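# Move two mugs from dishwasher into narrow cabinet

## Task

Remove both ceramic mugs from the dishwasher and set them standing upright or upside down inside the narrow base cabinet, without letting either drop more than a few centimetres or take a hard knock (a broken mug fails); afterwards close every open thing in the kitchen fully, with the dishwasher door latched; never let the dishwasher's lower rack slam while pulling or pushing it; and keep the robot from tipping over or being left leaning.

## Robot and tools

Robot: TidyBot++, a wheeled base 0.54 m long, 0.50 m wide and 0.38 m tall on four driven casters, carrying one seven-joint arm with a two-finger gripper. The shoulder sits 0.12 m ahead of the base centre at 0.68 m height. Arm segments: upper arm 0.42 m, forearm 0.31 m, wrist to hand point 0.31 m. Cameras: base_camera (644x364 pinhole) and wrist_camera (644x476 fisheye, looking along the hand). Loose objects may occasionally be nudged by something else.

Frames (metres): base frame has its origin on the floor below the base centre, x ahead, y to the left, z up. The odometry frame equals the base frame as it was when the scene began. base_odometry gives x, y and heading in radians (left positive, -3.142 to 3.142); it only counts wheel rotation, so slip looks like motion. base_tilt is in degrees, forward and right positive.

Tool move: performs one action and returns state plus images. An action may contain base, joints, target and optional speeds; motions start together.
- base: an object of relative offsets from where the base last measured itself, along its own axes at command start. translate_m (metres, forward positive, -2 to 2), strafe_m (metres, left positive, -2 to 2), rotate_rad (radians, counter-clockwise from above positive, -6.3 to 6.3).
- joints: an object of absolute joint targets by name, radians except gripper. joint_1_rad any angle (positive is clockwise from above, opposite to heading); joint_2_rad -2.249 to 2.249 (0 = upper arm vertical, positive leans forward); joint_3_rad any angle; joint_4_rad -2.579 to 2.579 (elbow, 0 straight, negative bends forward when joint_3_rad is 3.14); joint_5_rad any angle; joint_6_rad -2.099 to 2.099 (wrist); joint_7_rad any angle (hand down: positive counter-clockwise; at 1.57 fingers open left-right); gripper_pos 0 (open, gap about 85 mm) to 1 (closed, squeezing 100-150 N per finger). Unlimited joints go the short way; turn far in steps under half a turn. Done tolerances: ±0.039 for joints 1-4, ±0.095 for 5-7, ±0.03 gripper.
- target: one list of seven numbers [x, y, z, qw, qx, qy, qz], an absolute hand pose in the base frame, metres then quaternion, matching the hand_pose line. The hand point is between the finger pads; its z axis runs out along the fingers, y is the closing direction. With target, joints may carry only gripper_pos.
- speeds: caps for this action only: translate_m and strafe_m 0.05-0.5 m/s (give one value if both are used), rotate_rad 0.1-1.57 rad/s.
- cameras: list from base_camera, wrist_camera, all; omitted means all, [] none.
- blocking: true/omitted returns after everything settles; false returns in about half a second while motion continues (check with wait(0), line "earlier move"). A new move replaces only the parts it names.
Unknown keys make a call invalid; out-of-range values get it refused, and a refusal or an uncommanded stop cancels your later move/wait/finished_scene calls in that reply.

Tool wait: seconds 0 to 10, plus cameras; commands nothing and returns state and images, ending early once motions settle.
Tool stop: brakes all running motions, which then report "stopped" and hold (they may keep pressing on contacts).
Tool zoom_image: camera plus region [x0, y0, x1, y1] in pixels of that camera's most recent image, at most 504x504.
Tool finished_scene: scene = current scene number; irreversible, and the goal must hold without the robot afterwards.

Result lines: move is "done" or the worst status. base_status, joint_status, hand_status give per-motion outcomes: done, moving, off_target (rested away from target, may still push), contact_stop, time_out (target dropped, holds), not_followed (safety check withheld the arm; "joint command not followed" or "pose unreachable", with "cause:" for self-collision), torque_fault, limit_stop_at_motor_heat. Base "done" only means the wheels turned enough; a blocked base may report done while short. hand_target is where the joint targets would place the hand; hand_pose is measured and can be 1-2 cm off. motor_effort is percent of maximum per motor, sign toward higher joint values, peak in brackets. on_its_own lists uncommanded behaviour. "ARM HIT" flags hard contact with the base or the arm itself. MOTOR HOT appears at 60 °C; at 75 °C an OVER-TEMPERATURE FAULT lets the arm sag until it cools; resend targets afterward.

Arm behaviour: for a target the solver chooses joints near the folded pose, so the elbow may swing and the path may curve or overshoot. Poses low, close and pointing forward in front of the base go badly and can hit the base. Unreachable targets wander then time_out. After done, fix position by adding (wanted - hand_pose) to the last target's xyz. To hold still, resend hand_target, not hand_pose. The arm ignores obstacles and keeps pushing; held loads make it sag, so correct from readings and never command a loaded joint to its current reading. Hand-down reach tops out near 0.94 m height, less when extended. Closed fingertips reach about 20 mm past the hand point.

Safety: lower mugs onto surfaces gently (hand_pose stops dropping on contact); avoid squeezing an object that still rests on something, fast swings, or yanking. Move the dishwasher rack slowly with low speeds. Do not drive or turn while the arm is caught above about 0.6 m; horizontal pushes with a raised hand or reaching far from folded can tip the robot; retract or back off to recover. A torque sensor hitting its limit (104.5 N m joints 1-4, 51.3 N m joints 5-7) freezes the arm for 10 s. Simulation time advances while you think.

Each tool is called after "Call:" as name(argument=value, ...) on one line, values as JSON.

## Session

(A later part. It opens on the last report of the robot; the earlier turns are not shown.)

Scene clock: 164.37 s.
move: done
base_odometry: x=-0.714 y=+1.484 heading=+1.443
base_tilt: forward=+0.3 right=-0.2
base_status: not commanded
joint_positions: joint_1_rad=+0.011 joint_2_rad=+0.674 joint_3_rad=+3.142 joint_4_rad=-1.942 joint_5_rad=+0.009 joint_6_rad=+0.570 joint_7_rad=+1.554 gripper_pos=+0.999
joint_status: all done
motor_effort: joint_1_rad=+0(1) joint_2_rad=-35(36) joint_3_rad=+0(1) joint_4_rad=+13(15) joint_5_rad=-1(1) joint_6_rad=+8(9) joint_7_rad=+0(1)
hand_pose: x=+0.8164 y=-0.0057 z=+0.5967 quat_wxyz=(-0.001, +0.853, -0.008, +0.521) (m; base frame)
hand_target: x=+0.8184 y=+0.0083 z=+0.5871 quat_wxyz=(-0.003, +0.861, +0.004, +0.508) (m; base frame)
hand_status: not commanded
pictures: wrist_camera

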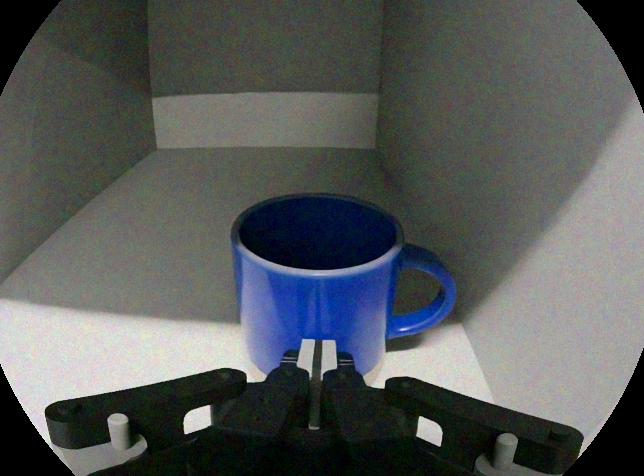

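Continue pushing to about the same depth, then back off.

Call:
move(joints={"joint_2_rad":0.715,"joint_4_rad":-1.84,"joint_6_rad":0.48}, cameras=["wrist_camera"])

Call:
move(joints={"joint_2_rad":0.75,"joint_4_rad":-1.75,"joint_6_rad":0.43}, cameras=["wrist_camera"])

Call:
move(joints={"joint_2_rad":0.785,"joint_4_rad":-1.66,"joint_6_rad":0.375}, cameras=["wrist_camera"])

Call:
move(joints={"joint_2_rad":0.655,"joint_4_rad":-1.86,"joint_6_rad":0.50}, cameras=[])

Call:
move(joints={"joint_2_rad":0.50,"joint_4_rad":-2.22,"joint_6_rad":0.70}, cameras=["wrist_camera"])

Scene clock: 166.70 s.
move: done
base_odometry: x=-0.714 y=+1.484 heading=+1.443
base_tilt: forward=+0.3 right=-0.2
base_status: not commanded
joint_positions: joint_1_rad=+0.011 joint_2_rad=+0.704 joint_3_rad=+3.142 joint_4_rad=-1.862 joint_5_rad=+0.009 joint_6_rad=+0.519 joint_7_rad=+1.554 gripper_pos=+0.999
joint_status: all done
motor_effort: joint_1_rad=+0(0) joint_2_rad=-37(38) joint_3_rad=+0(1) joint_4_rad=+14(16) joint_5_rad=-1(1) joint_6_rad=+8(9) joint_7_rad=+0(1)
hand_pose: x=+0.8393 y=-0.0061 z=+0.5963 quat_wxyz=(-0.001, +0.854, -0.008, +0.521) (m; base frame)
hand_target: x=+0.8414 y=+0.0086 z=+0.5873 quat_wxyz=(-0.003, +0.861, +0.004, +0.508) (m; base frame)
hand_status: not commanded
pictures: wrist_camera

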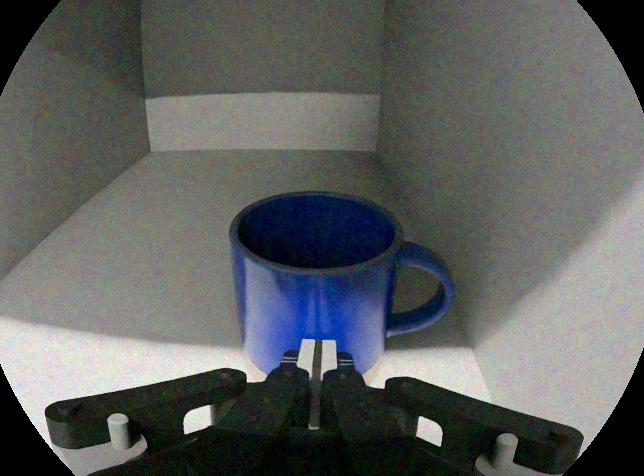

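Scene clock: 167.57 s.
move: done
base_odometry: x=-0.714 y=+1.484 heading=+1.443
base_tilt: forward=+0.3 right=-0.2
base_status: not commanded
joint_positions: joint_1_rad=+0.011 joint_2_rad=+0.741 joint_3_rad=+3.142 joint_4_rad=-1.772 joint_5_rad=+0.009 joint_6_rad=+0.470 joint_7_rad=+1.554 gripper_pos=+0.999
joint_status: all done
motor_effort: joint_1_rad=+0(1) joint_2_rad=-39(40) joint_3_rad=+0(1) joint_4_rad=+15(16) joint_5_rad=-1(1) joint_6_rad=+8(9) joint_7_rad=+0(1)
hand_pose: x=+0.8649 y=-0.0065 z=+0.5962 quat_wxyz=(-0.001, +0.853, -0.008, +0.522) (m; base frame)
hand_target: x=+0.8672 y=+0.0088 z=+0.5888 quat_wxyz=(-0.003, +0.860, +0.004, +0.511) (m; base frame)
hand_status: not commanded
pictures: wrist_camera

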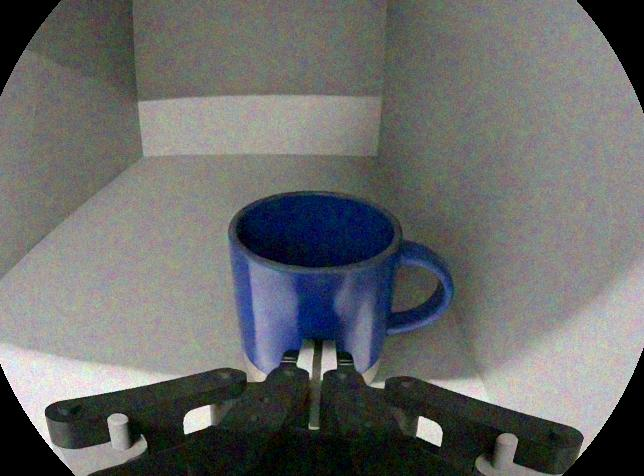

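Scene clock: 168.47 s.
move: done
base_odometry: x=-0.714 y=+1.484 heading=+1.443
base_tilt: forward=+0.3 right=-0.2
base_status: not commanded
joint_positions: joint_1_rad=+0.011 joint_2_rad=+0.776 joint_3_rad=+3.142 joint_4_rad=-1.682 joint_5_rad=+0.009 joint_6_rad=+0.415 joint_7_rad=+1.554 gripper_pos=+0.999
joint_status: all done
motor_effort: joint_1_rad=+0(0) joint_2_rad=-40(41) joint_3_rad=-1(1) joint_4_rad=+15(18) joint_5_rad=-1(1) joint_6_rad=+8(9) joint_7_rad=+0(1)
hand_pose: x=+0.8893 y=-0.0069 z=+0.5962 quat_wxyz=(+0.000, +0.853, -0.008, +0.522) (m; base frame)
hand_target: x=+0.8914 y=+0.0091 z=+0.5893 quat_wxyz=(-0.003, +0.860, +0.004, +0.511) (m; base frame)
hand_status: not commanded
pictures: wrist_camera

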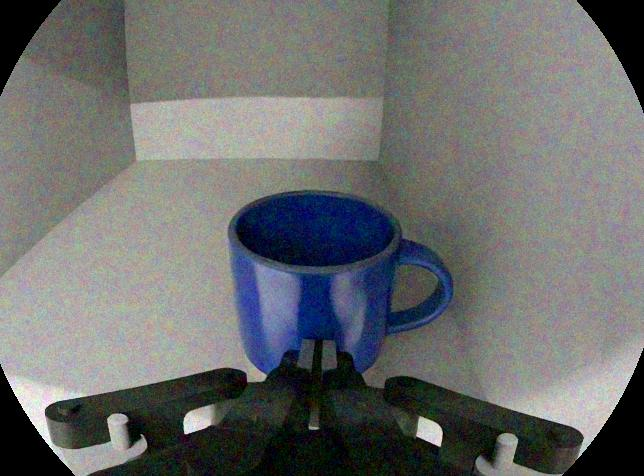

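Scene clock: 169.70 s.
move: off_target
base_odometry: x=-0.714 y=+1.484 heading=+1.443
base_tilt: forward=+0.3 right=-0.2
base_status: not commanded
joint_positions: joint_1_rad=+0.011 joint_2_rad=+0.697 joint_3_rad=+3.142 joint_4_rad=-1.841 joint_5_rad=+0.009 joint_6_rad=+0.463 joint_7_rad=+1.554 gripper_pos=+0.999
joint_status: joint_2_rad off_target (ended at +0.697, target +0.655); the others done
motor_effort: joint_1_rad=+0(1) joint_2_rad=-37(41) joint_3_rad=-1(1) joint_4_rad=+15(17) joint_5_rad=-1(1) joint_6_rad=+8(9) joint_7_rad=+0(1)
hand_pose: x=+0.8399 y=-0.0062 z=+0.5949 quat_wxyz=(-0.001, +0.861, -0.008, +0.508) (m; base frame)
hand_target: x=+0.8407 y=+0.0086 z=+0.6271 quat_wxyz=(-0.003, +0.845, +0.004, +0.534) (m; base frame)
hand_status: not commanded
pictures: none
No camera images: "cameras" was empty.

Scene clock: 171.20 s.
move: off_target
base_odometry: x=-0.714 y=+1.484 heading=+1.443
base_tilt: forward=+0.3 right=-0.2
base_status: not commanded
joint_positions: joint_1_rad=+0.011 joint_2_rad=+0.542 joint_3_rad=+3.142 joint_4_rad=-2.199 joint_5_rad=+0.009 joint_6_rad=+0.659 joint_7_rad=+1.554 gripper_pos=+0.999
joint_status: joint_2_rad off_target (ended at +0.542, target +0.500); the others done
motor_effort: joint_1_rad=+0(1) joint_2_rad=-29(37) joint_3_rad=+0(1) joint_4_rad=+12(15) joint_5_rad=-1(1) joint_6_rad=+8(9) joint_7_rad=+0(1)
hand_pose: x=+0.7300 y=-0.0044 z=+0.6006 quat_wxyz=(-0.002, +0.863, -0.008, +0.505) (m; base frame)
hand_target: x=+0.7297 y=+0.0075 z=+0.6290 quat_wxyz=(-0.003, +0.847, +0.004, +0.532) (m; base frame)
hand_status: not commanded
pictures: wrist_camera

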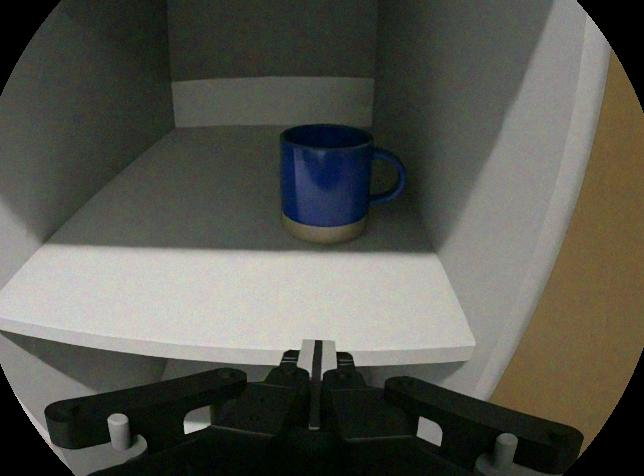

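Call:
move(base={"translate_m":-0.3}, cameras=[])

Call:
move(base={"rotate_rad":3.144}, joints={"joint_1_rad":0.0,"joint_2_rad":-0.366,"joint_4_rad":-2.2,"joint_6_rad":-0.9,"gripper_pos":0.5}, cameras=[])

Call:
move(base={"translate_m":-0.47,"strafe_m":-0.37})

Scene clock: 181.60 s.
move: done
base_odometry: x=-0.752 y=+1.186 heading=+1.444
base_tilt: forward=+0.2 right=-0.2
base_status: done
joint_positions: joint_1_rad=+0.009 joint_2_rad=+0.536 joint_3_rad=+3.142 joint_4_rad=-2.208 joint_5_rad=+0.009 joint_6_rad=+0.664 joint_7_rad=+1.554 gripper_pos=+0.999
joint_status: not commanded
motor_effort: joint_1_rad=+0(1) joint_2_rad=-29(31) joint_3_rad=+0(1) joint_4_rad=+11(13) joint_5_rad=-1(1) joint_6_rad=+8(8) joint_7_rad=+0(1)
hand_pose: x=+0.7276 y=-0.0029 z=+0.6024 quat_wxyz=(-0.002, +0.862, -0.007, +0.507) (m; base frame)
hand_target: x=+0.7297 y=+0.0075 z=+0.6290 quat_wxyz=(-0.003, +0.847, +0.004, +0.532) (m; base frame)
hand_status: not commanded
pictures: none
No camera images: "cameras" was empty.

Scene clock: 184.90 s.
move: done
base_odometry: x=-0.752 y=+1.186 heading=-1.696
base_tilt: forward=+0.2 right=-0.2
base_status: done
joint_positions: joint_1_rad=+0.008 joint_2_rad=-0.334 joint_3_rad=+3.143 joint_4_rad=-2.208 joint_5_rad=+0.009 joint_6_rad=-0.860 joint_7_rad=+1.554 gripper_pos=+0.500
joint_status: all done
motor_effort: joint_1_rad=+0(3) joint_2_rad=-5(31) joint_3_rad=+0(2) joint_4_rad=+18(19) joint_5_rad=-1(1) joint_6_rad=+3(8) joint_7_rad=+0(1)
hand_pose: x=+0.4046 y=-0.0033 z=+0.6999 quat_wxyz=(+0.003, +0.979, -0.010, +0.203) (m; base frame)
hand_target: x=+0.3954 y=+0.0013 z=+0.7071 quat_wxyz=(+0.000, +0.979, +0.000, +0.202) (m; base frame)
hand_status: not commanded
pictures: none
No camera images: "cameras" was empty.

Scene clock: 187.40 s.
move: done
base_odometry: x=-1.061 y=+1.699 heading=-1.696
base_tilt: forward=+0.2 right=-0.2
base_status: done
joint_positions: joint_1_rad=+0.008 joint_2_rad=-0.347 joint_3_rad=+3.143 joint_4_rad=-2.208 joint_5_rad=+0.009 joint_6_rad=-0.866 joint_7_rad=+1.554 gripper_pos=+0.500
joint_status: not commanded
motor_effort: joint_1_rad=-1(1) joint_2_rad=-4(7) joint_3_rad=+0(1) joint_4_rad=+19(20) joint_5_rad=-1(1) joint_6_rad=+4(5) joint_7_rad=+0(1)
hand_pose: x=+0.4026 y=-0.0033 z=+0.7026 quat_wxyz=(+0.003, +0.979, -0.010, +0.206) (m; base frame)
hand_target: x=+0.3954 y=+0.0013 z=+0.7071 quat_wxyz=(+0.000, +0.979, +0.000, +0.202) (m; base frame)
hand_status: not commanded
pictures: base_camera, wrist_camera

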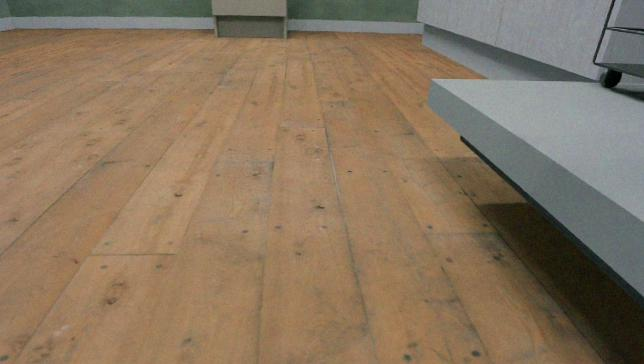

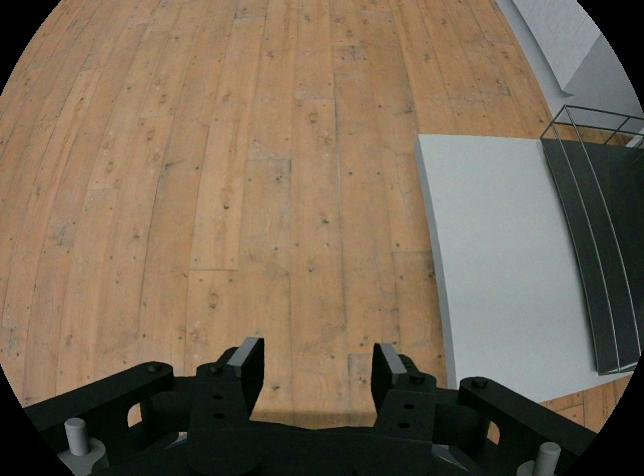

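Call:
move(base={"translate_m":-0.30,"strafe_m":-0.55}, cameras=[])

Call:
move(base={"translate_m":-0.09,"strafe_m":-0.24}, joints={"joint_2_rad":0.67,"joint_4_rad":-1.27,"joint_6_rad":-0.94})

Scene clock: 192.00 s.
move: done
base_odometry: x=-1.570 y=+2.065 heading=-1.696
base_tilt: forward=+0.2 right=-0.2
base_status: done
joint_positions: joint_1_rad=+0.008 joint_2_rad=-0.347 joint_3_rad=+3.143 joint_4_rad=-2.208 joint_5_rad=+0.009 joint_6_rad=-0.867 joint_7_rad=+1.554 gripper_pos=+0.500
joint_status: not commanded
motor_effort: joint_1_rad=+0(1) joint_2_rad=-4(6) joint_3_rad=+0(2) joint_4_rad=+18(20) joint_5_rad=-1(1) joint_6_rad=+4(4) joint_7_rad=-1(1)
hand_pose: x=+0.4024 y=-0.0033 z=+0.7028 quat_wxyz=(+0.003, +0.979, -0.010, +0.206) (m; base frame)
hand_target: x=+0.3954 y=+0.0013 z=+0.7071 quat_wxyz=(+0.000, +0.979, +0.000, +0.202) (m; base frame)
hand_status: not commanded
pictures: none
No camera images: "cameras" was empty.

Scene clock: 194.33 s.
move: done
base_odometry: x=-1.797 y=+2.184 heading=-1.696
base_tilt: forward=+0.3 right=-0.2
base_status: done
joint_positions: joint_1_rad=+0.008 joint_2_rad=+0.669 joint_3_rad=+3.143 joint_4_rad=-1.295 joint_5_rad=+0.009 joint_6_rad=-0.900 joint_7_rad=+1.554 gripper_pos=+0.500
joint_status: all done
motor_effort: joint_1_rad=+0(2) joint_2_rad=-39(41) joint_3_rad=+0(2) joint_4_rad=+18(21) joint_5_rad=-1(1) joint_6_rad=+3(5) joint_7_rad=+0(1)
hand_pose: x=+0.7556 y=-0.0064 z=+0.5923 quat_wxyz=(+0.004, +0.990, -0.010, +0.138) (m; base frame)
hand_target: x=+0.7540 y=+0.0013 z=+0.5975 quat_wxyz=(+0.000, +0.991, +0.000, +0.130) (m; base frame)
hand_status: not commanded
pictures: base_camera, wrist_camera

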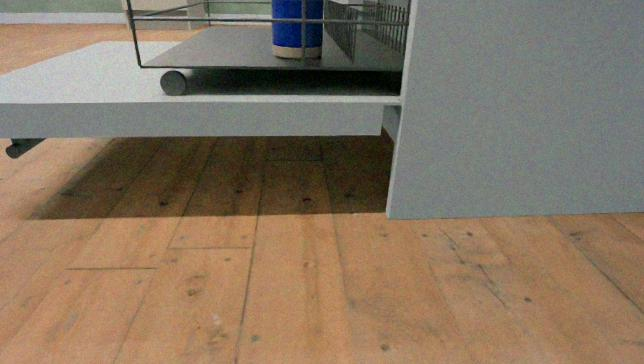

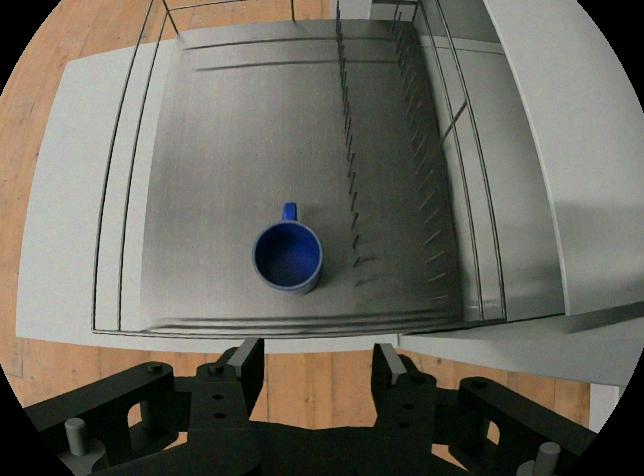

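Call:
move(base={"strafe_m":0.066}, joints={"joint_1_rad":0.0,"joint_2_rad":1.02,"joint_4_rad":-1.335,"joint_6_rad":-0.20}, cameras=["wrist_camera"])

Scene clock: 201.63 s.
move: done
base_odometry: x=-1.731 y=+2.176 heading=-1.696
base_tilt: forward=+0.3 right=-0.2
base_status: done
joint_positions: joint_1_rad=+0.001 joint_2_rad=+1.037 joint_3_rad=+3.143 joint_4_rad=-1.324 joint_5_rad=+0.009 joint_6_rad=-0.241 joint_7_rad=+1.554 gripper_pos=+0.500
joint_status: all done
motor_effort: joint_1_rad=+0(5) joint_2_rad=-45(50) joint_3_rad=-1(3) joint_4_rad=+14(18) joint_5_rad=-1(1) joint_6_rad=+4(6) joint_7_rad=+0(1)
hand_pose: x=+0.8622 y=-0.0005 z=+0.4051 quat_wxyz=(+0.001, +0.964, -0.005, +0.266) (m; base frame)
hand_target: x=+0.8724 y=+0.0013 z=+0.4208 quat_wxyz=(+0.000, +0.957, +0.000, +0.289) (m; base frame)
hand_status: not commanded
pictures: wrist_camera

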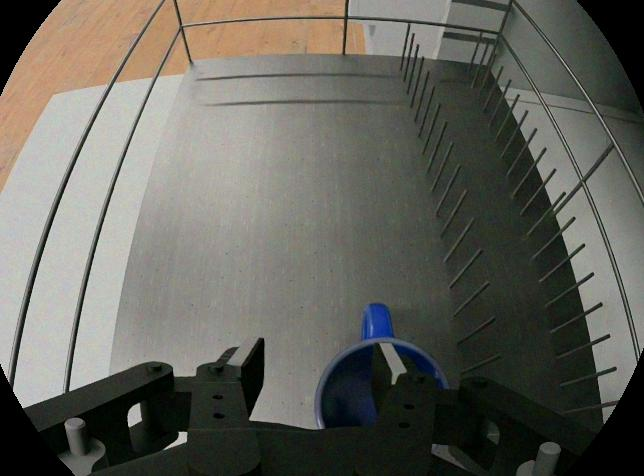

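Call:
move(joints={"joint_2_rad":1.14,"joint_4_rad":-1.27,"joint_6_rad":-0.15}, cameras=["wrist_camera"])

Call:
move(joints={"joint_2_rad":1.20,"joint_4_rad":-1.23,"joint_6_rad":-0.125}, cameras=["wrist_camera"])

Scene clock: 206.17 s.
move: done
base_odometry: x=-1.731 y=+2.176 heading=-1.696
base_tilt: forward=+0.3 right=-0.2
base_status: not commanded
joint_positions: joint_1_rad=+0.001 joint_2_rad=+1.151 joint_3_rad=+3.143 joint_4_rad=-1.288 joint_5_rad=+0.009 joint_6_rad=-0.187 joint_7_rad=+1.554 gripper_pos=+0.500
joint_status: all done
motor_effort: joint_1_rad=+0(1) joint_2_rad=-46(49) joint_3_rad=-1(1) joint_4_rad=+13(16) joint_5_rad=-1(1) joint_6_rad=+5(6) joint_7_rad=-1(1)
hand_pose: x=+0.8602 y=-0.0003 z=+0.3430 quat_wxyz=(+0.000, +0.967, -0.005, +0.255) (m; base frame)
hand_target: x=+0.8823 y=+0.0013 z=+0.3635 quat_wxyz=(+0.000, +0.958, +0.000, +0.287) (m; base frame)
hand_status: not commanded
pictures: wrist_camera

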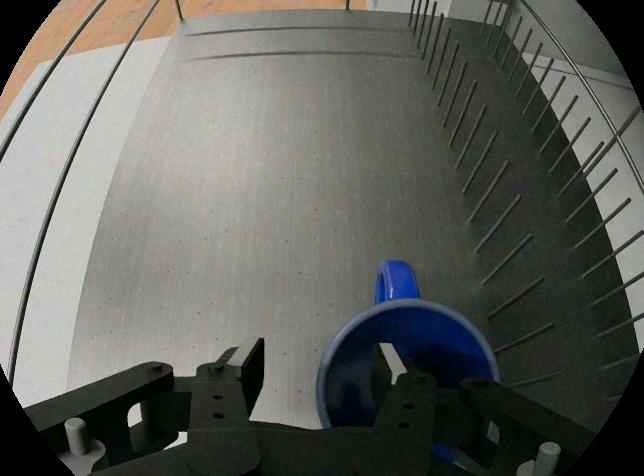

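Scene clock: 207.07 s.
move: done
base_odometry: x=-1.731 y=+2.176 heading=-1.696
base_tilt: forward=+0.3 right=-0.2
base_status: not commanded
joint_positions: joint_1_rad=+0.001 joint_2_rad=+1.202 joint_3_rad=+3.143 joint_4_rad=-1.249 joint_5_rad=+0.009 joint_6_rad=-0.162 joint_7_rad=+1.554 gripper_pos=+0.500
joint_status: all done
motor_effort: joint_1_rad=+0(1) joint_2_rad=-47(49) joint_3_rad=+0(1) joint_4_rad=+14(15) joint_5_rad=-1(1) joint_6_rad=+5(6) joint_7_rad=+0(1)
hand_pose: x=+0.8690 y=-0.0002 z=+0.3227 quat_wxyz=(+0.000, +0.965, -0.004, +0.262) (m; base frame)
hand_target: x=+0.8888 y=+0.0013 z=+0.3370 quat_wxyz=(+0.000, +0.957, +0.000, +0.289) (m; base frame)
hand_status: not commanded
pictures: wrist_camera

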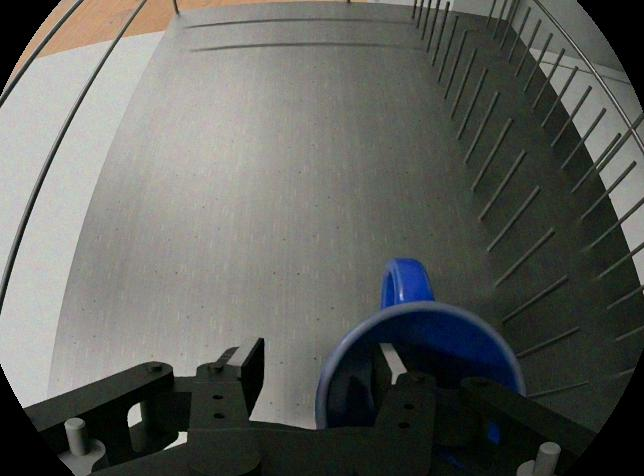

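Call:
move(joints={"joint_2_rad":1.24,"joint_4_rad":-1.215,"joint_6_rad":-0.115}, cameras=["wrist_camera"])

Call:
move(joints={"gripper_pos":0.85}, cameras=[])

Call:
move(joints={"gripper_pos":0.97}, cameras=["wrist_camera"])

Scene clock: 209.37 s.
move: done
base_odometry: x=-1.731 y=+2.176 heading=-1.696
base_tilt: forward=+0.3 right=-0.2
base_status: not commanded
joint_positions: joint_1_rad=+0.001 joint_2_rad=+1.239 joint_3_rad=+3.143 joint_4_rad=-1.231 joint_5_rad=+0.009 joint_6_rad=-0.149 joint_7_rad=+1.554 gripper_pos=+0.500
joint_status: all done
motor_effort: joint_1_rad=+0(1) joint_2_rad=-47(49) joint_3_rad=-1(2) joint_4_rad=+13(14) joint_5_rad=-1(1) joint_6_rad=+5(5) joint_7_rad=+0(1)
hand_pose: x=+0.8675 y=-0.0002 z=+0.3028 quat_wxyz=(+0.000, +0.966, -0.004, +0.258) (m; base frame)
hand_target: x=+0.8846 y=+0.0013 z=+0.3135 quat_wxyz=(+0.000, +0.959, +0.000, +0.282) (m; base frame)
hand_status: not commanded
pictures: wrist_camera

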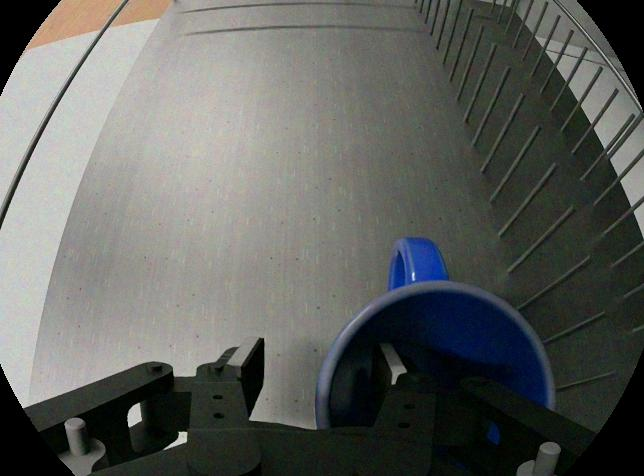

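Scene clock: 210.10 s.
move: done
base_odometry: x=-1.731 y=+2.176 heading=-1.696
base_tilt: forward=+0.3 right=-0.2
base_status: not commanded
joint_positions: joint_1_rad=+0.001 joint_2_rad=+1.238 joint_3_rad=+3.143 joint_4_rad=-1.231 joint_5_rad=+0.009 joint_6_rad=-0.149 joint_7_rad=+1.554 gripper_pos=+0.844
joint_status: all done
motor_effort: joint_1_rad=-1(3) joint_2_rad=-43(47) joint_3_rad=-2(3) joint_4_rad=+15(15) joint_5_rad=-1(1) joint_6_rad=+6(7) joint_7_rad=+0(1)
hand_pose: x=+0.8680 y=-0.0004 z=+0.3035 quat_wxyz=(+0.000, +0.966, -0.004, +0.259) (m; base frame)
hand_target: x=+0.8846 y=+0.0013 z=+0.3135 quat_wxyz=(+0.000, +0.959, +0.000, +0.282) (m; base frame)
hand_status: not commanded
pictures: none
No camera images: "cameras" was empty.

Scene clock: 210.63 s.
move: off_target
base_odometry: x=-1.731 y=+2.176 heading=-1.696
base_tilt: forward=+0.3 right=-0.2
base_status: not commanded
joint_positions: joint_1_rad=+0.000 joint_2_rad=+1.232 joint_3_rad=+3.142 joint_4_rad=-1.231 joint_5_rad=+0.009 joint_6_rad=-0.149 joint_7_rad=+1.554 gripper_pos=+0.929
joint_status: gripper_pos off_target (ended at +0.929, target +0.970)
motor_effort: joint_1_rad=+0(3) joint_2_rad=-41(42) joint_3_rad=-1(2) joint_4_rad=+14(15) joint_5_rad=-1(1) joint_6_rad=+6(8) joint_7_rad=+0(1)
hand_pose: x=+0.8706 y=+0.0002 z=+0.3085 quat_wxyz=(+0.000, +0.965, -0.004, +0.262) (m; base frame)
hand_target: x=+0.8846 y=+0.0013 z=+0.3135 quat_wxyz=(+0.000, +0.959, +0.000, +0.282) (m; base frame)
hand_status: not commanded
pictures: wrist_camera

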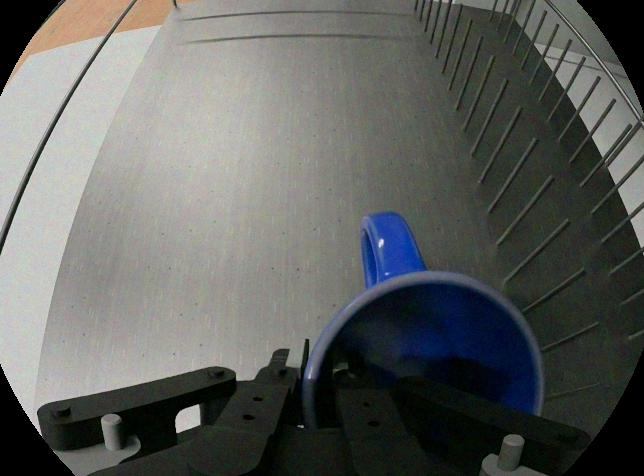

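Call:
move(joints={"joint_2_rad":1.13,"joint_4_rad":-1.26,"joint_6_rad":-0.19,"gripper_pos":1}, cameras=["wrist_camera"])

Call:
move(joints={"joint_2_rad":0.95,"joint_4_rad":-1.26,"joint_6_rad":-0.37}, cameras=["wrist_camera","base_camera"])

Scene clock: 212.60 s.
move: off_target
base_odometry: x=-1.731 y=+2.176 heading=-1.696
base_tilt: forward=+0.3 right=-0.2
base_status: not commanded
joint_positions: joint_1_rad=+0.000 joint_2_rad=+1.207 joint_3_rad=+3.142 joint_4_rad=-1.255 joint_5_rad=+0.009 joint_6_rad=-0.167 joint_7_rad=+1.554 gripper_pos=+0.938
joint_status: joint_2_rad off_target (ended at +1.207, target +1.130); gripper_pos off_target (ended at +0.938, target +1.000); the others done
motor_effort: joint_1_rad=+0(1) joint_2_rad=-50(52) joint_3_rad=-1(1) joint_4_rad=+16(17) joint_5_rad=+0(1) joint_6_rad=+6(8) joint_7_rad=+0(1)
hand_pose: x=+0.8626 y=+0.0002 z=+0.3157 quat_wxyz=(+0.000, +0.967, -0.004, +0.254) (m; base frame)
hand_target: x=+0.8800 y=+0.0013 z=+0.3682 quat_wxyz=(+0.000, +0.961, +0.000, +0.277) (m; base frame)
hand_status: not commanded
pictures: wrist_camera

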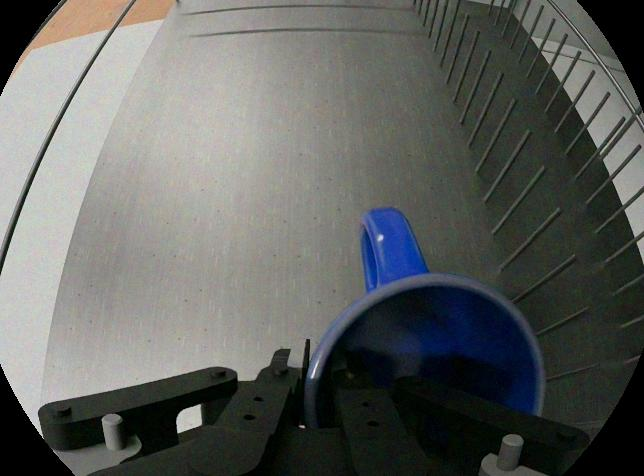

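Scene clock: 214.10 s.
move: off_target
base_odometry: x=-1.731 y=+2.176 heading=-1.696
base_tilt: forward=+0.3 right=-0.2
base_status: not commanded
joint_positions: joint_1_rad=+0.000 joint_2_rad=+0.996 joint_3_rad=+3.142 joint_4_rad=-1.259 joint_5_rad=+0.009 joint_6_rad=-0.340 joint_7_rad=+1.554 gripper_pos=+0.938
joint_status: joint_2_rad off_target (ended at +0.996, target +0.950); the others done
motor_effort: joint_1_rad=-1(1) joint_2_rad=-50(54) joint_3_rad=-1(1) joint_4_rad=+19(19) joint_5_rad=+0(1) joint_6_rad=+6(7) joint_7_rad=+0(1)
hand_pose: x=+0.8773 y=-0.0003 z=+0.4457 quat_wxyz=(+0.001, +0.963, -0.005, +0.270) (m; base frame)
hand_target: x=+0.8793 y=+0.0013 z=+0.4755 quat_wxyz=(+0.000, +0.961, +0.000, +0.277) (m; base frame)
hand_status: not commanded
pictures: base_camera, wrist_camera

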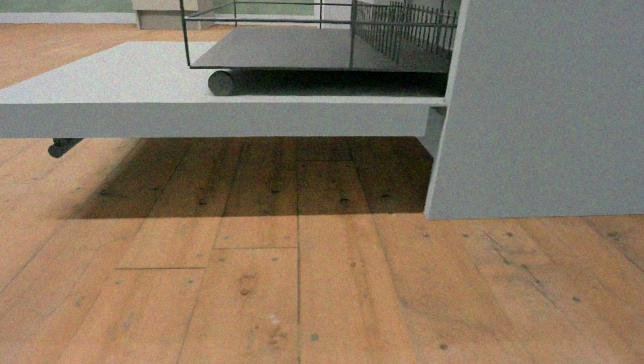

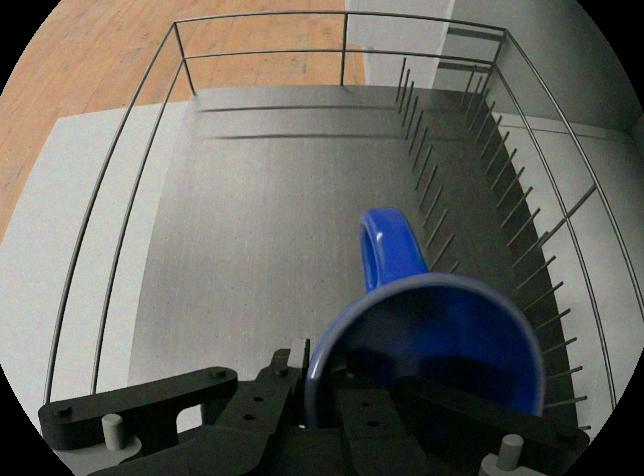

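Call:
move(joints={"joint_2_rad":0.52,"joint_4_rad":-1.50,"joint_6_rad":-0.55}, cameras=[])

Call:
move(joints={"joint_1_rad":0.0,"joint_2_rad":0.177,"joint_4_rad":-1.638,"joint_6_rad":-0.77}, base={"translate_m":0.39,"strafe_m":0.724}, speeds={"strafe_m":0.3})

Call:
move(base={"translate_m":0.47,"strafe_m":0.34}, speeds={"strafe_m":0.3}, cameras=["wrist_camera"])

Call:
move(base={"rotate_rad":-3.138}, speeds={"rotate_rad":0.8})

Scene clock: 218.90 s.
move: off_target
base_odometry: x=-1.731 y=+2.176 heading=-1.696
base_tilt: forward=+0.3 right=-0.2
base_status: not commanded
joint_positions: joint_1_rad=+0.000 joint_2_rad=+0.569 joint_3_rad=+3.142 joint_4_rad=-1.494 joint_5_rad=+0.009 joint_6_rad=-0.520 joint_7_rad=+1.554 gripper_pos=+0.938
joint_status: joint_2_rad off_target (ended at +0.569, target +0.520); the others done
motor_effort: joint_1_rad=+0(1) joint_2_rad=-40(52) joint_3_rad=+0(1) joint_4_rad=+21(22) joint_5_rad=+0(1) joint_6_rad=+6(7) joint_7_rad=+0(0)
hand_pose: x=+0.7878 y=-0.0007 z=+0.6237 quat_wxyz=(+0.001, +0.961, -0.005, +0.276) (m; base frame)
hand_target: x=+0.7796 y=+0.0013 z=+0.6486 quat_wxyz=(+0.000, +0.959, +0.000, +0.282) (m; base frame)
hand_status: not commanded
pictures: none
No camera images: "cameras" was empty.

Scene clock: 222.53 s.
move: off_target
base_odometry: x=-1.061 y=+1.699 heading=-1.696
base_tilt: forward=+0.3 right=-0.2
base_status: done
joint_positions: joint_1_rad=+0.001 joint_2_rad=+0.220 joint_3_rad=+3.142 joint_4_rad=-1.632 joint_5_rad=+0.009 joint_6_rad=-0.741 joint_7_rad=+1.554 gripper_pos=+0.938
joint_status: joint_2_rad off_target (ended at +0.220, target +0.177); the others done
motor_effort: joint_1_rad=+0(4) joint_2_rad=-29(42) joint_3_rad=+0(2) joint_4_rad=+22(23) joint_5_rad=+0(1) joint_6_rad=+6(7) joint_7_rad=+0(0)
hand_pose: x=+0.6752 y=-0.0016 z=+0.7396 quat_wxyz=(+0.002, +0.963, -0.007, +0.271) (m; base frame)
hand_target: x=+0.6626 y=+0.0013 z=+0.7557 quat_wxyz=(+0.000, +0.962, +0.000, +0.275) (m; base frame)
hand_status: not commanded
pictures: base_camera, wrist_camera

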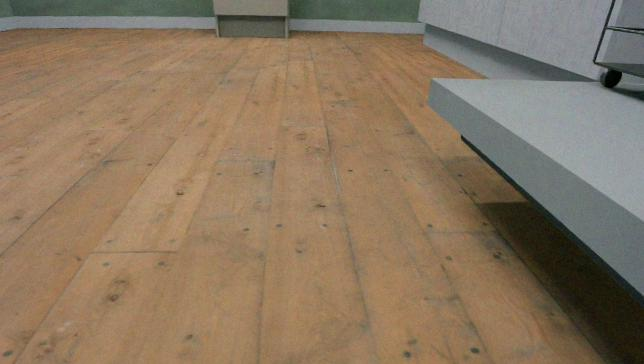

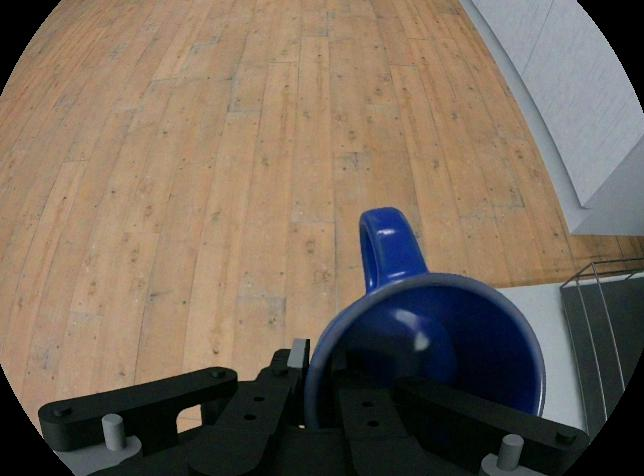

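Scene clock: 225.37 s.
move: done
base_odometry: x=-0.782 y=+1.190 heading=-1.695
base_tilt: forward=+0.3 right=-0.2
base_status: done
joint_positions: joint_1_rad=+0.001 joint_2_rad=+0.219 joint_3_rad=+3.142 joint_4_rad=-1.635 joint_5_rad=+0.009 joint_6_rad=-0.745 joint_7_rad=+1.554 gripper_pos=+0.938
joint_status: not commanded
motor_effort: joint_1_rad=+0(2) joint_2_rad=-29(32) joint_3_rad=+0(1) joint_4_rad=+22(23) joint_5_rad=+0(1) joint_6_rad=+6(7) joint_7_rad=+0(1)
hand_pose: x=+0.6732 y=-0.0016 z=+0.7380 quat_wxyz=(+0.002, +0.963, -0.007, +0.268) (m; base frame)
hand_target: x=+0.6626 y=+0.0013 z=+0.7557 quat_wxyz=(+0.000, +0.962, +0.000, +0.275) (m; base frame)
hand_status: not commanded
pictures: wrist_camera

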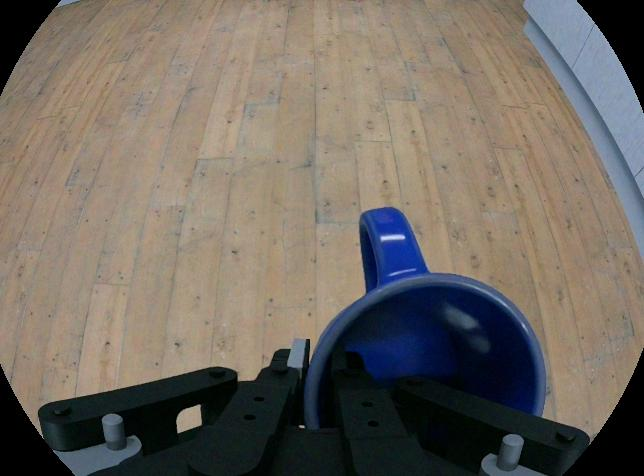

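Scene clock: 230.10 s.
move: done
base_odometry: x=-0.782 y=+1.190 heading=+1.450
base_tilt: forward=+0.3 right=-0.2
base_status: done
joint_positions: joint_1_rad=+0.002 joint_2_rad=+0.219 joint_3_rad=+3.143 joint_4_rad=-1.635 joint_5_rad=+0.009 joint_6_rad=-0.745 joint_7_rad=+1.554 gripper_pos=+0.938
joint_status: not commanded
motor_effort: joint_1_rad=+0(4) joint_2_rad=-29(30) joint_3_rad=+0(3) joint_4_rad=+22(23) joint_5_rad=+0(2) joint_6_rad=+6(6) joint_7_rad=+0(1)
hand_pose: x=+0.6732 y=-0.0025 z=+0.7380 quat_wxyz=(+0.002, +0.963, -0.007, +0.268) (m; base frame)
hand_target: x=+0.6626 y=+0.0013 z=+0.7557 quat_wxyz=(+0.000, +0.962, +0.000, +0.275) (m; base frame)
hand_status: not commanded
pictures: base_camera, wrist_camera

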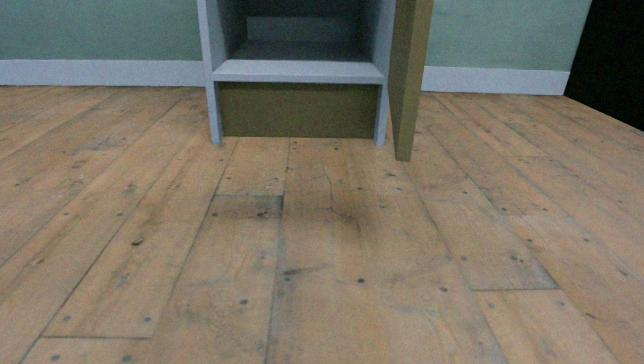

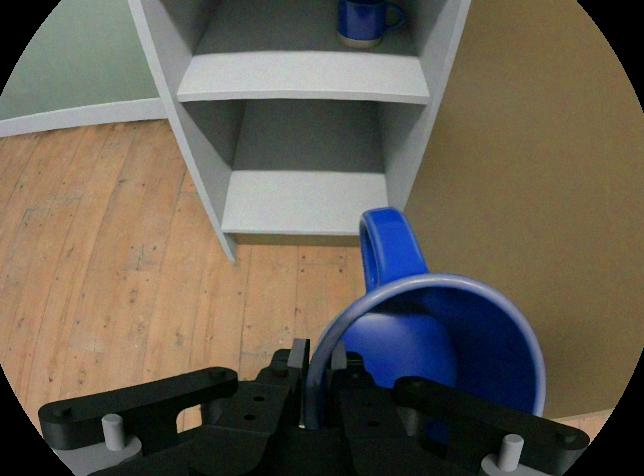

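Call:
move(base={"translate_m":0.29,"strafe_m":0.088,"rotate_rad":-0.02}, speeds={"translate_m":0.2}, cameras=["wrist_camera"])

Call:
move(joints={"joint_2_rad":0.315,"joint_4_rad":-1.775,"joint_6_rad":-0.48}, cameras=["wrist_camera"])

Call:
move(joints={"joint_2_rad":0.505,"joint_4_rad":-1.468,"joint_6_rad":-0.60}, cameras=["wrist_camera"])

Scene clock: 236.00 s.
move: done
base_odometry: x=-0.835 y=+1.489 heading=+1.429
base_tilt: forward=+0.3 right=-0.2
base_status: done
joint_positions: joint_1_rad=+0.004 joint_2_rad=+0.219 joint_3_rad=+3.144 joint_4_rad=-1.635 joint_5_rad=+0.009 joint_6_rad=-0.746 joint_7_rad=+1.554 gripper_pos=+0.938
joint_status: not commanded
motor_effort: joint_1_rad=+0(4) joint_2_rad=-29(31) joint_3_rad=+0(3) joint_4_rad=+21(23) joint_5_rad=+0(1) joint_6_rad=+6(7) joint_7_rad=+0(0)
hand_pose: x=+0.6726 y=-0.0041 z=+0.7378 quat_wxyz=(+0.003, +0.964, -0.009, +0.267) (m; base frame)
hand_target: x=+0.6626 y=+0.0013 z=+0.7557 quat_wxyz=(+0.000, +0.962, +0.000, +0.275) (m; base frame)
hand_status: not commanded
pictures: wrist_camera

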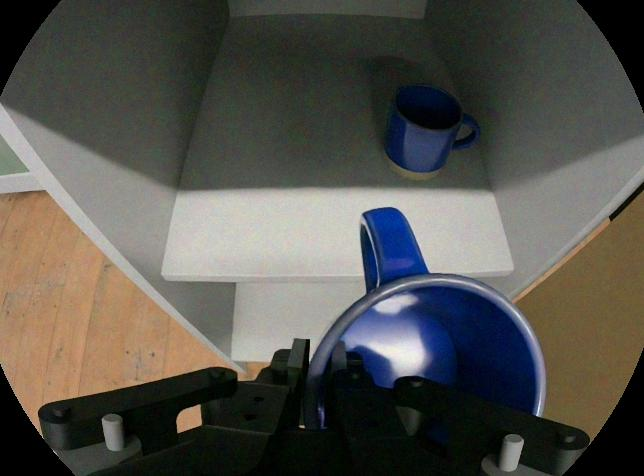

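Scene clock: 237.37 s.
move: done
base_odometry: x=-0.834 y=+1.489 heading=+1.429
base_tilt: forward=+0.3 right=-0.2
base_status: not commanded
joint_positions: joint_1_rad=+0.004 joint_2_rad=+0.340 joint_3_rad=+3.144 joint_4_rad=-1.776 joint_5_rad=+0.009 joint_6_rad=-0.526 joint_7_rad=+1.554 gripper_pos=+0.938
joint_status: all done
motor_effort: joint_1_rad=+0(0) joint_2_rad=-31(35) joint_3_rad=+0(0) joint_4_rad=+19(24) joint_5_rad=+0(1) joint_6_rad=+6(7) joint_7_rad=+0(0)
hand_pose: x=+0.6771 y=-0.0036 z=+0.6421 quat_wxyz=(+0.002, +0.969, -0.008, +0.247) (m; base frame)
hand_target: x=+0.6907 y=+0.0013 z=+0.6641 quat_wxyz=(+0.000, +0.959, +0.000, +0.282) (m; base frame)
hand_status: not commanded
pictures: wrist_camera

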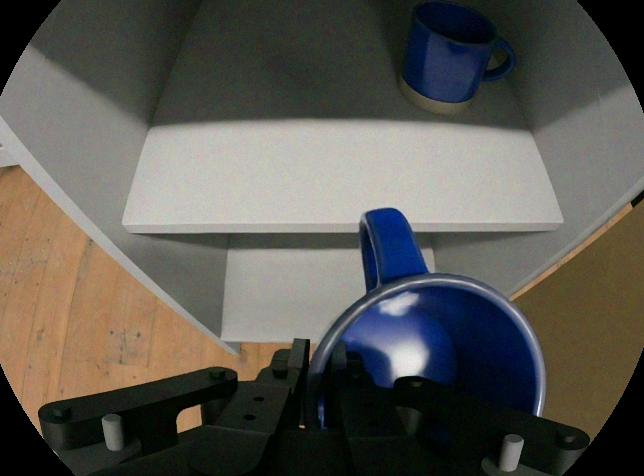

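Scene clock: 238.80 s.
move: done
base_odometry: x=-0.834 y=+1.489 heading=+1.429
base_tilt: forward=+0.3 right=-0.2
base_status: not commanded
joint_positions: joint_1_rad=+0.004 joint_2_rad=+0.519 joint_3_rad=+3.144 joint_4_rad=-1.505 joint_5_rad=+0.009 joint_6_rad=-0.570 joint_7_rad=+1.554 gripper_pos=+0.938
joint_status: all done
motor_effort: joint_1_rad=+0(0) joint_2_rad=-39(40) joint_3_rad=+0(1) joint_4_rad=+21(22) joint_5_rad=+0(1) joint_6_rad=+6(7) joint_7_rad=+0(0)
hand_pose: x=+0.7726 y=-0.0042 z=+0.6439 quat_wxyz=(+0.002, +0.963, -0.008, +0.271) (m; base frame)
hand_target: x=+0.7795 y=+0.0013 z=+0.6647 quat_wxyz=(+0.000, +0.960, +0.000, +0.281) (m; base frame)
hand_status: not commanded
pictures: wrist_camera

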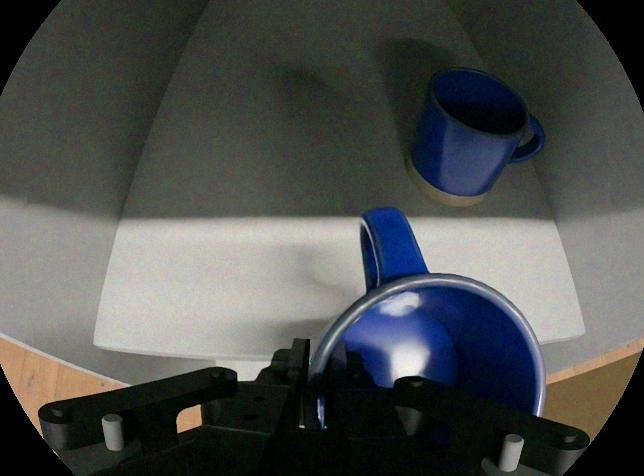

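Call:
move(joints={"joint_2_rad":0.64,"joint_4_rad":-1.285,"joint_6_rad":-0.64}, cameras=["wrist_camera"])

Call:
move(joints={"joint_2_rad":0.685,"joint_4_rad":-1.295,"joint_6_rad":-0.60}, cameras=["wrist_camera"])

Call:
move(joints={"joint_2_rad":0.71,"joint_4_rad":-1.295,"joint_6_rad":-0.575}, cameras=["wrist_camera"])

Scene clock: 242.47 s.
move: done
base_odometry: x=-0.834 y=+1.489 heading=+1.429
base_tilt: forward=+0.3 right=-0.2
base_status: not commanded
joint_positions: joint_1_rad=+0.004 joint_2_rad=+0.661 joint_3_rad=+3.144 joint_4_rad=-1.321 joint_5_rad=+0.009 joint_6_rad=-0.610 joint_7_rad=+1.554 gripper_pos=+0.938
joint_status: all done
motor_effort: joint_1_rad=+0(0) joint_2_rad=-44(45) joint_3_rad=+0(1) joint_4_rad=+22(22) joint_5_rad=+0(0) joint_6_rad=+6(7) joint_7_rad=+0(0)
hand_pose: x=+0.8281 y=-0.0046 z=+0.6231 quat_wxyz=(+0.003, +0.962, -0.008, +0.272) (m; base frame)
hand_target: x=+0.8348 y=+0.0013 z=+0.6493 quat_wxyz=(+0.000, +0.959, +0.000, +0.284) (m; base frame)
hand_status: not commanded
pictures: wrist_camera

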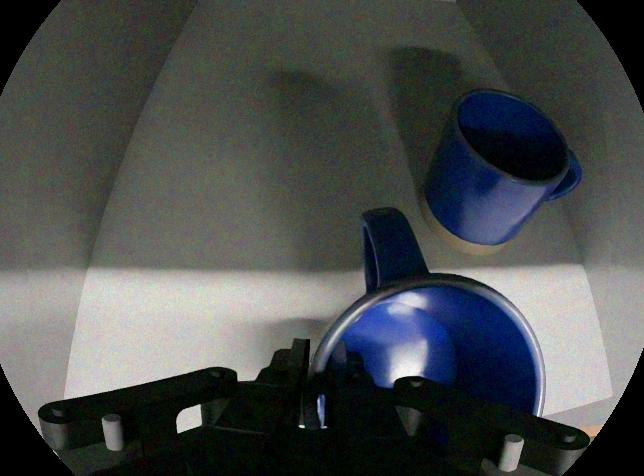

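Scene clock: 243.37 s.
move: done
base_odometry: x=-0.834 y=+1.489 heading=+1.429
base_tilt: forward=+0.3 right=-0.2
base_status: not commanded
joint_positions: joint_1_rad=+0.004 joint_2_rad=+0.692 joint_3_rad=+3.144 joint_4_rad=-1.315 joint_5_rad=+0.009 joint_6_rad=-0.609 joint_7_rad=+1.554 gripper_pos=+0.939
joint_status: all done
motor_effort: joint_1_rad=+1(3) joint_2_rad=-38(44) joint_3_rad=+1(2) joint_4_rad=+17(23) joint_5_rad=-1(1) joint_6_rad=+4(6) joint_7_rad=+0(1)
hand_pose: x=+0.8286 y=-0.0044 z=+0.6041 quat_wxyz=(+0.003, +0.966, -0.008, +0.260) (m; base frame)
hand_target: x=+0.8394 y=+0.0013 z=+0.6191 quat_wxyz=(+0.000, +0.961, +0.000, +0.277) (m; base frame)
hand_status: not commanded
pictures: wrist_camera

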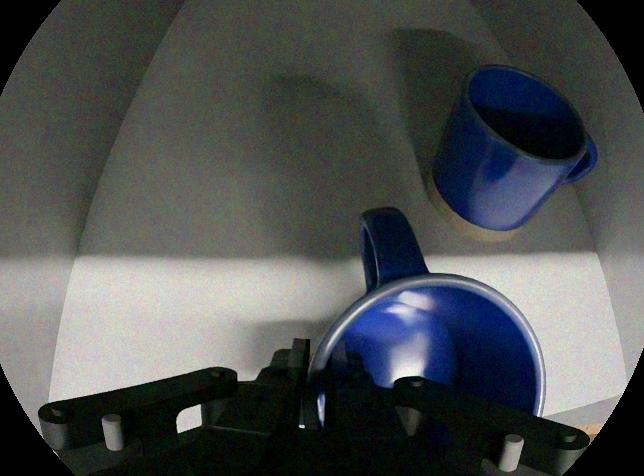

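Scene clock: 243.97 s.
move: done
base_odometry: x=-0.834 y=+1.489 heading=+1.429
base_tilt: forward=+0.3 right=-0.2
base_status: not commanded
joint_positions: joint_1_rad=+0.004 joint_2_rad=+0.693 joint_3_rad=+3.144 joint_4_rad=-1.313 joint_5_rad=+0.009 joint_6_rad=-0.604 joint_7_rad=+1.554 gripper_pos=+0.939
joint_status: all done
motor_effort: joint_1_rad=+0(1) joint_2_rad=-38(42) joint_3_rad=-1(1) joint_4_rad=+18(19) joint_5_rad=-1(1) joint_6_rad=+6(6) joint_7_rad=+0(1)
hand_pose: x=+0.8305 y=-0.0044 z=+0.6042 quat_wxyz=(+0.003, +0.965, -0.008, +0.262) (m; base frame)
hand_target: x=+0.8442 y=+0.0013 z=+0.6052 quat_wxyz=(+0.000, +0.961, +0.000, +0.277) (m; base frame)
hand_status: not commanded
pictures: wrist_camera

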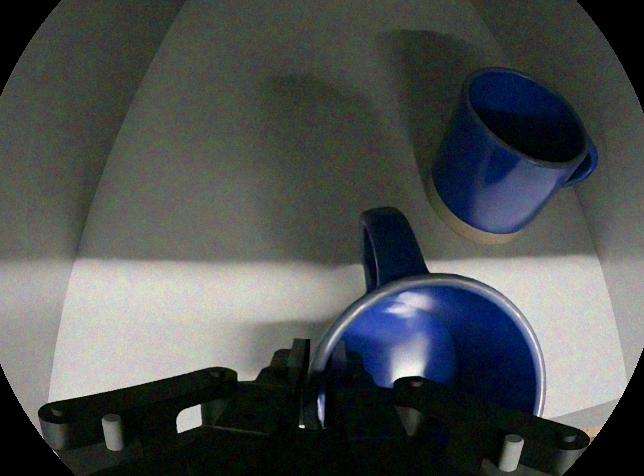

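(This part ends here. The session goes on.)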